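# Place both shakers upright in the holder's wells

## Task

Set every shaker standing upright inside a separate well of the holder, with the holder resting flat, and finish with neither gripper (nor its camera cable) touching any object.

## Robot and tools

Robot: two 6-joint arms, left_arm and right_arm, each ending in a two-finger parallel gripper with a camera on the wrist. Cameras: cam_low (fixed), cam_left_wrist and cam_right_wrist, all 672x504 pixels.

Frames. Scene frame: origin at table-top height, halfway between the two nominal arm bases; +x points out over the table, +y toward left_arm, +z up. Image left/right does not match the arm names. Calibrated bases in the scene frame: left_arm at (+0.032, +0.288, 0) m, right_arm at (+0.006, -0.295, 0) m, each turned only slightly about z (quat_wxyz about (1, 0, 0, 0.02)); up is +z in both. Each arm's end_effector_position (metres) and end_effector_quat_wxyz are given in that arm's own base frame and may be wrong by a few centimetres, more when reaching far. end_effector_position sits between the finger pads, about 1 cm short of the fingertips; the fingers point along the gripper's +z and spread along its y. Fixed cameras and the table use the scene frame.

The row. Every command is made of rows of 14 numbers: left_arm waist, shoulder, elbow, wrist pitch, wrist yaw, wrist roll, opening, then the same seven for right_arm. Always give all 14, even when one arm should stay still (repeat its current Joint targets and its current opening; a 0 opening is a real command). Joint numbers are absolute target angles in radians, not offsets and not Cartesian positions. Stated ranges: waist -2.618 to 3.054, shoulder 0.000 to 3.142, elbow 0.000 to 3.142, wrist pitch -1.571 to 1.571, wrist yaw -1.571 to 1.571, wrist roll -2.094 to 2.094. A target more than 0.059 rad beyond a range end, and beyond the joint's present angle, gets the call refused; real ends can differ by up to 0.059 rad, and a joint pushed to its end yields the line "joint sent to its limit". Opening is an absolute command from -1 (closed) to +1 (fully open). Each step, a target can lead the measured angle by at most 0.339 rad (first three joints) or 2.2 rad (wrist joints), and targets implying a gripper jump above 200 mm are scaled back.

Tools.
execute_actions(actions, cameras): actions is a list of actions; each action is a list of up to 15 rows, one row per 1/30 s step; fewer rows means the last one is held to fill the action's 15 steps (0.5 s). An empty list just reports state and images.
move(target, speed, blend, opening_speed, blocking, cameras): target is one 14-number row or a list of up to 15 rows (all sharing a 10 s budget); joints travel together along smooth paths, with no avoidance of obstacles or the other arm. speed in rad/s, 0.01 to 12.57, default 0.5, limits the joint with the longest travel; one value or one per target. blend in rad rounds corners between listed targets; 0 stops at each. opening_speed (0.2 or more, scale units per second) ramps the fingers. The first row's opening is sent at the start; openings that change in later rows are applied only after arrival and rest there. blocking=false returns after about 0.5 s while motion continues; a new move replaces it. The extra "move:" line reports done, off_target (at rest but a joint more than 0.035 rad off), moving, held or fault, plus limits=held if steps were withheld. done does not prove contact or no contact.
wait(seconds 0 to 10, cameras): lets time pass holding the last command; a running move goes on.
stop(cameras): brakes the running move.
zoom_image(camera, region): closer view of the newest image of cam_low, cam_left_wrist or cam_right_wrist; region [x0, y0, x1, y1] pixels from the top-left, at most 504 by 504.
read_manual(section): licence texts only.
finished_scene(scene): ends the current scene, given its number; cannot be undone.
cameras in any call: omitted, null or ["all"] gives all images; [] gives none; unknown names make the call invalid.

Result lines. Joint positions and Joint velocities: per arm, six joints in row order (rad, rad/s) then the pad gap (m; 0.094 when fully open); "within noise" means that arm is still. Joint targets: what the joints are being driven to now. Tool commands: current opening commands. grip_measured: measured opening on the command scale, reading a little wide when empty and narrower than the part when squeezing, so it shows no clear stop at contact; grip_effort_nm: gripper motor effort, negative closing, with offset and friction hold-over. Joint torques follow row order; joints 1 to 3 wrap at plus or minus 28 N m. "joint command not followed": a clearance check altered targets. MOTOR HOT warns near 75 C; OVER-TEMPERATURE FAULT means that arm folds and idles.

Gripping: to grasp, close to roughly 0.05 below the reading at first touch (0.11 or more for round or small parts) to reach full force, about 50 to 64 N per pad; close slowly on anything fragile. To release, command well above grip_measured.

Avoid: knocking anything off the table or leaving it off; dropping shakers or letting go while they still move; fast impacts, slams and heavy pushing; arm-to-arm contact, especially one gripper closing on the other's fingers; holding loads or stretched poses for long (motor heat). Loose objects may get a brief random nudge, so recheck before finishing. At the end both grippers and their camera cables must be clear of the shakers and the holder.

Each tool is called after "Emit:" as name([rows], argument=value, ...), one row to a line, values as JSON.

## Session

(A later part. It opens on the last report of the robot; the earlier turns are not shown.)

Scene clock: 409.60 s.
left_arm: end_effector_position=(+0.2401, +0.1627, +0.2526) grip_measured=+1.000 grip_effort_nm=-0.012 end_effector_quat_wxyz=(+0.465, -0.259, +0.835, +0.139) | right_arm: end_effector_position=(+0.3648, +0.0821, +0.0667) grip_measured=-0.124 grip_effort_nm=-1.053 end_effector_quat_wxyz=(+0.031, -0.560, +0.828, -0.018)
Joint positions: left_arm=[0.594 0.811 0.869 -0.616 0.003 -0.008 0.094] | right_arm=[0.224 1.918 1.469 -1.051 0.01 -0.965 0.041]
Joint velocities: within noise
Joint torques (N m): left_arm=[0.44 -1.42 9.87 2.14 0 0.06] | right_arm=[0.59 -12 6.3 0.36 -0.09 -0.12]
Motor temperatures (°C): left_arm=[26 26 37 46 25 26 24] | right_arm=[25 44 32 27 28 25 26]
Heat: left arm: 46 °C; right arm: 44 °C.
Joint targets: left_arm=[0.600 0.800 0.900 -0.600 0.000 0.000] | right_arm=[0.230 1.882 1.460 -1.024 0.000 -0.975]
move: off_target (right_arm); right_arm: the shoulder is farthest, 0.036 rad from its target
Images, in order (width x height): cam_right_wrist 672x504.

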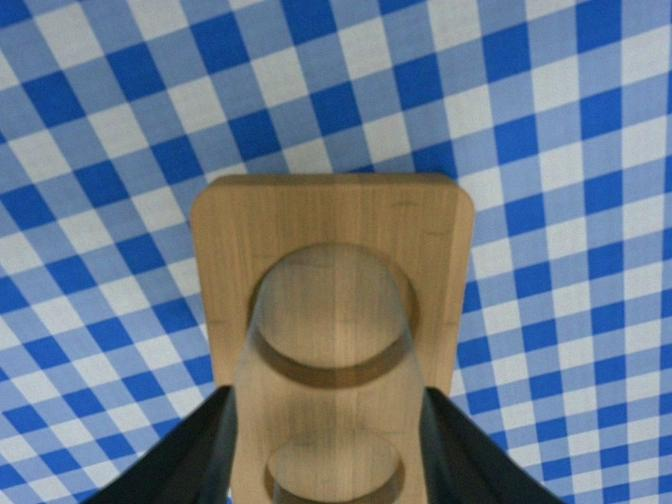

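Emit:
move(target=[0.6,0.8,0.9,-0.6,0,0,1,0.230,1.877,1.466,-1.035,0,-0.975,0.6], speed=0.1, opening_speed=0.5, cameras=["cam_right_wrist"])

Scene clock: 418.00 s.
left_arm: end_effector_position=(+0.2401, +0.1628, +0.2527) grip_measured=+1.000 grip_effort_nm=-0.012 end_effector_quat_wxyz=(+0.465, -0.259, +0.835, +0.139) | right_arm: end_effector_position=(+0.3658, +0.0823, +0.0679) grip_measured=+0.599 grip_effort_nm=0.046 end_effector_quat_wxyz=(+0.034, -0.560, +0.828, -0.019)
Joint positions: left_arm=[0.594 0.811 0.869 -0.616 0.003 -0.008 0.094] | right_arm=[0.224 1.915 1.469 -1.047 0.01 -0.965 0.075]
Joint velocities: within noise
Joint torques (N m): left_arm=[0.44 -1.44 9.88 2.15 0 0.06] | right_arm=[0.59 -12.11 6.86 0.23 -0.09 -0.11]
Motor temperatures (°C): left_arm=[26 26 37 46 25 26 24] | right_arm=[25 45 32 27 28 25 26]
Heat: left arm: 46 °C; right arm: 45 °C.
Joint targets: left_arm=[0.600 0.800 0.900 -0.600 0.000 0.000] | right_arm=[0.230 1.877 1.466 -1.035 0.000 -0.975]
move: off_target (right_arm); right_arm: the shoulder is farthest, 0.038 rad from its target
Images, in order (width x height): cam_right_wrist 672x504.

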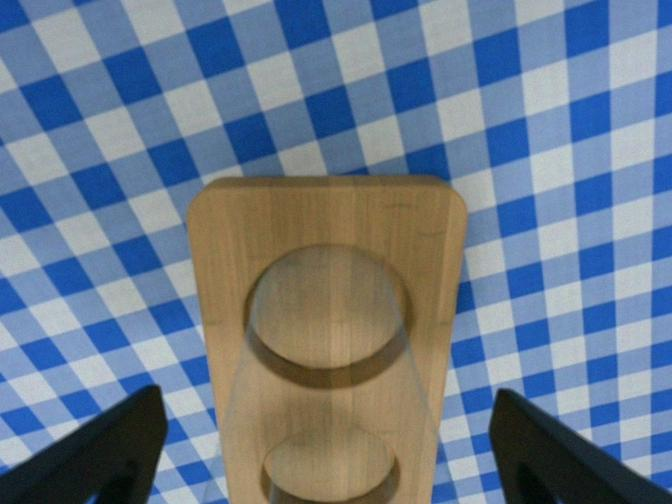

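Emit:
move([
  [0.6,0.8,0.9,-0.6,0,0,1,0.230,1.876,1.605,-1.183,0,-0.975,0.6],
  [0.6,0.8,0.9,-0.6,0,0,1,0.230,1.886,1.7,-1.29,0,-0.975,0.6],
  [0.6,0.8,0.9,-0.6,0,0,1,0.230,1.9,1.87,-1.44,0,-0.975,0.6],
  [0.6,0.8,0.9,-0.6,0,0,1,0.230,1.7,1.95,-1.5,0,-0.975,0.6],
], speed=[0.25,0.3,0.4,0.6], blend=0.02)

Emit:
zoom_image(camera="cam_low", region=[285, 180, 485, 340])

Scene clock: 430.87 s.
left_arm: end_effector_position=(+0.2401, +0.1628, +0.2527) grip_measured=+1.000 grip_effort_nm=-0.012 end_effector_quat_wxyz=(+0.465, -0.259, +0.835, +0.139) | right_arm: end_effector_position=(+0.3481, +0.0783, +0.2653) grip_measured=+0.599 grip_effort_nm=0.046 end_effector_quat_wxyz=(+0.155, -0.552, +0.817, -0.066)
Joint positions: left_arm=[0.594 0.811 0.869 -0.616 0.003 -0.008 0.094] | right_arm=[0.224 1.693 1.945 -1.485 0.01 -0.966 0.075]
Joint velocities: within noise
Joint torques (N m): left_arm=[0.44 -1.43 9.88 2.14 -0.01 0.06] | right_arm=[0.59 -6.57 7.35 0.37 -0.09 -0.11]
Motor temperatures (°C): left_arm=[26 26 37 46 25 26 24] | right_arm=[25 45 32 27 28 25 25]
Heat: left arm: 46 °C; right arm: 45 °C.
Joint targets: left_arm=[0.600 0.800 0.900 -0.600 0.000 0.000] | right_arm=[0.230 1.700 1.950 -1.500 0.000 -0.975]
move: done

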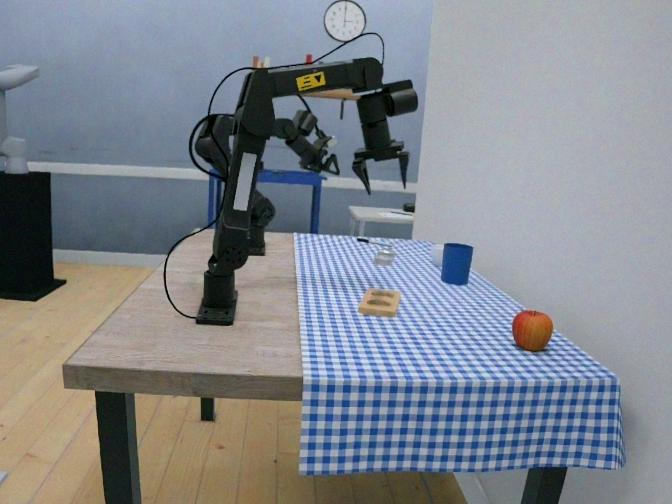

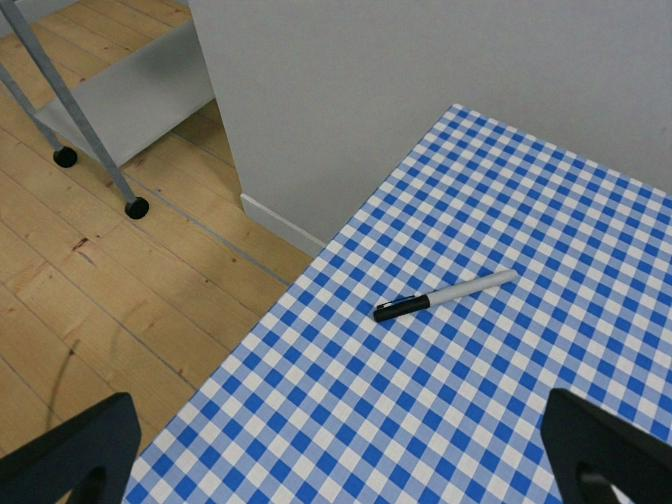

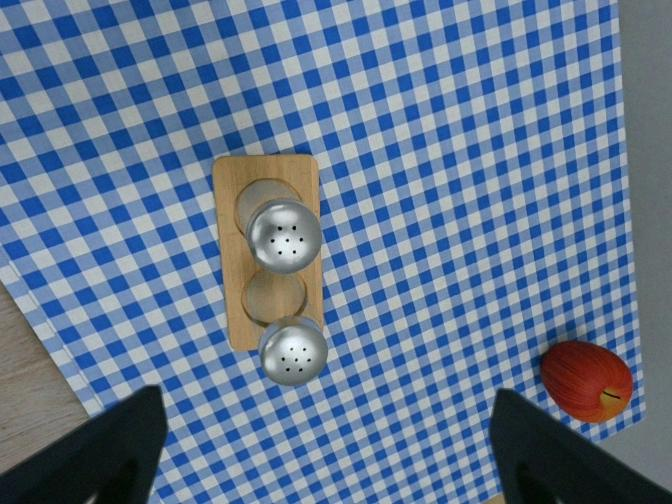

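Scaled by 2.520 from the camera's 672x504 image, which has a finer 960x720 frame.

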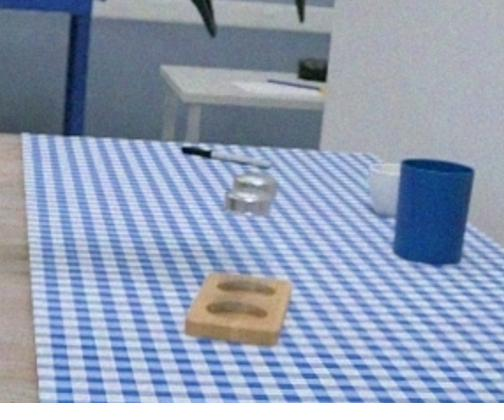

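Both seated.

Emit:
finished_scene(scene=2)

The scene is finished: the task was done.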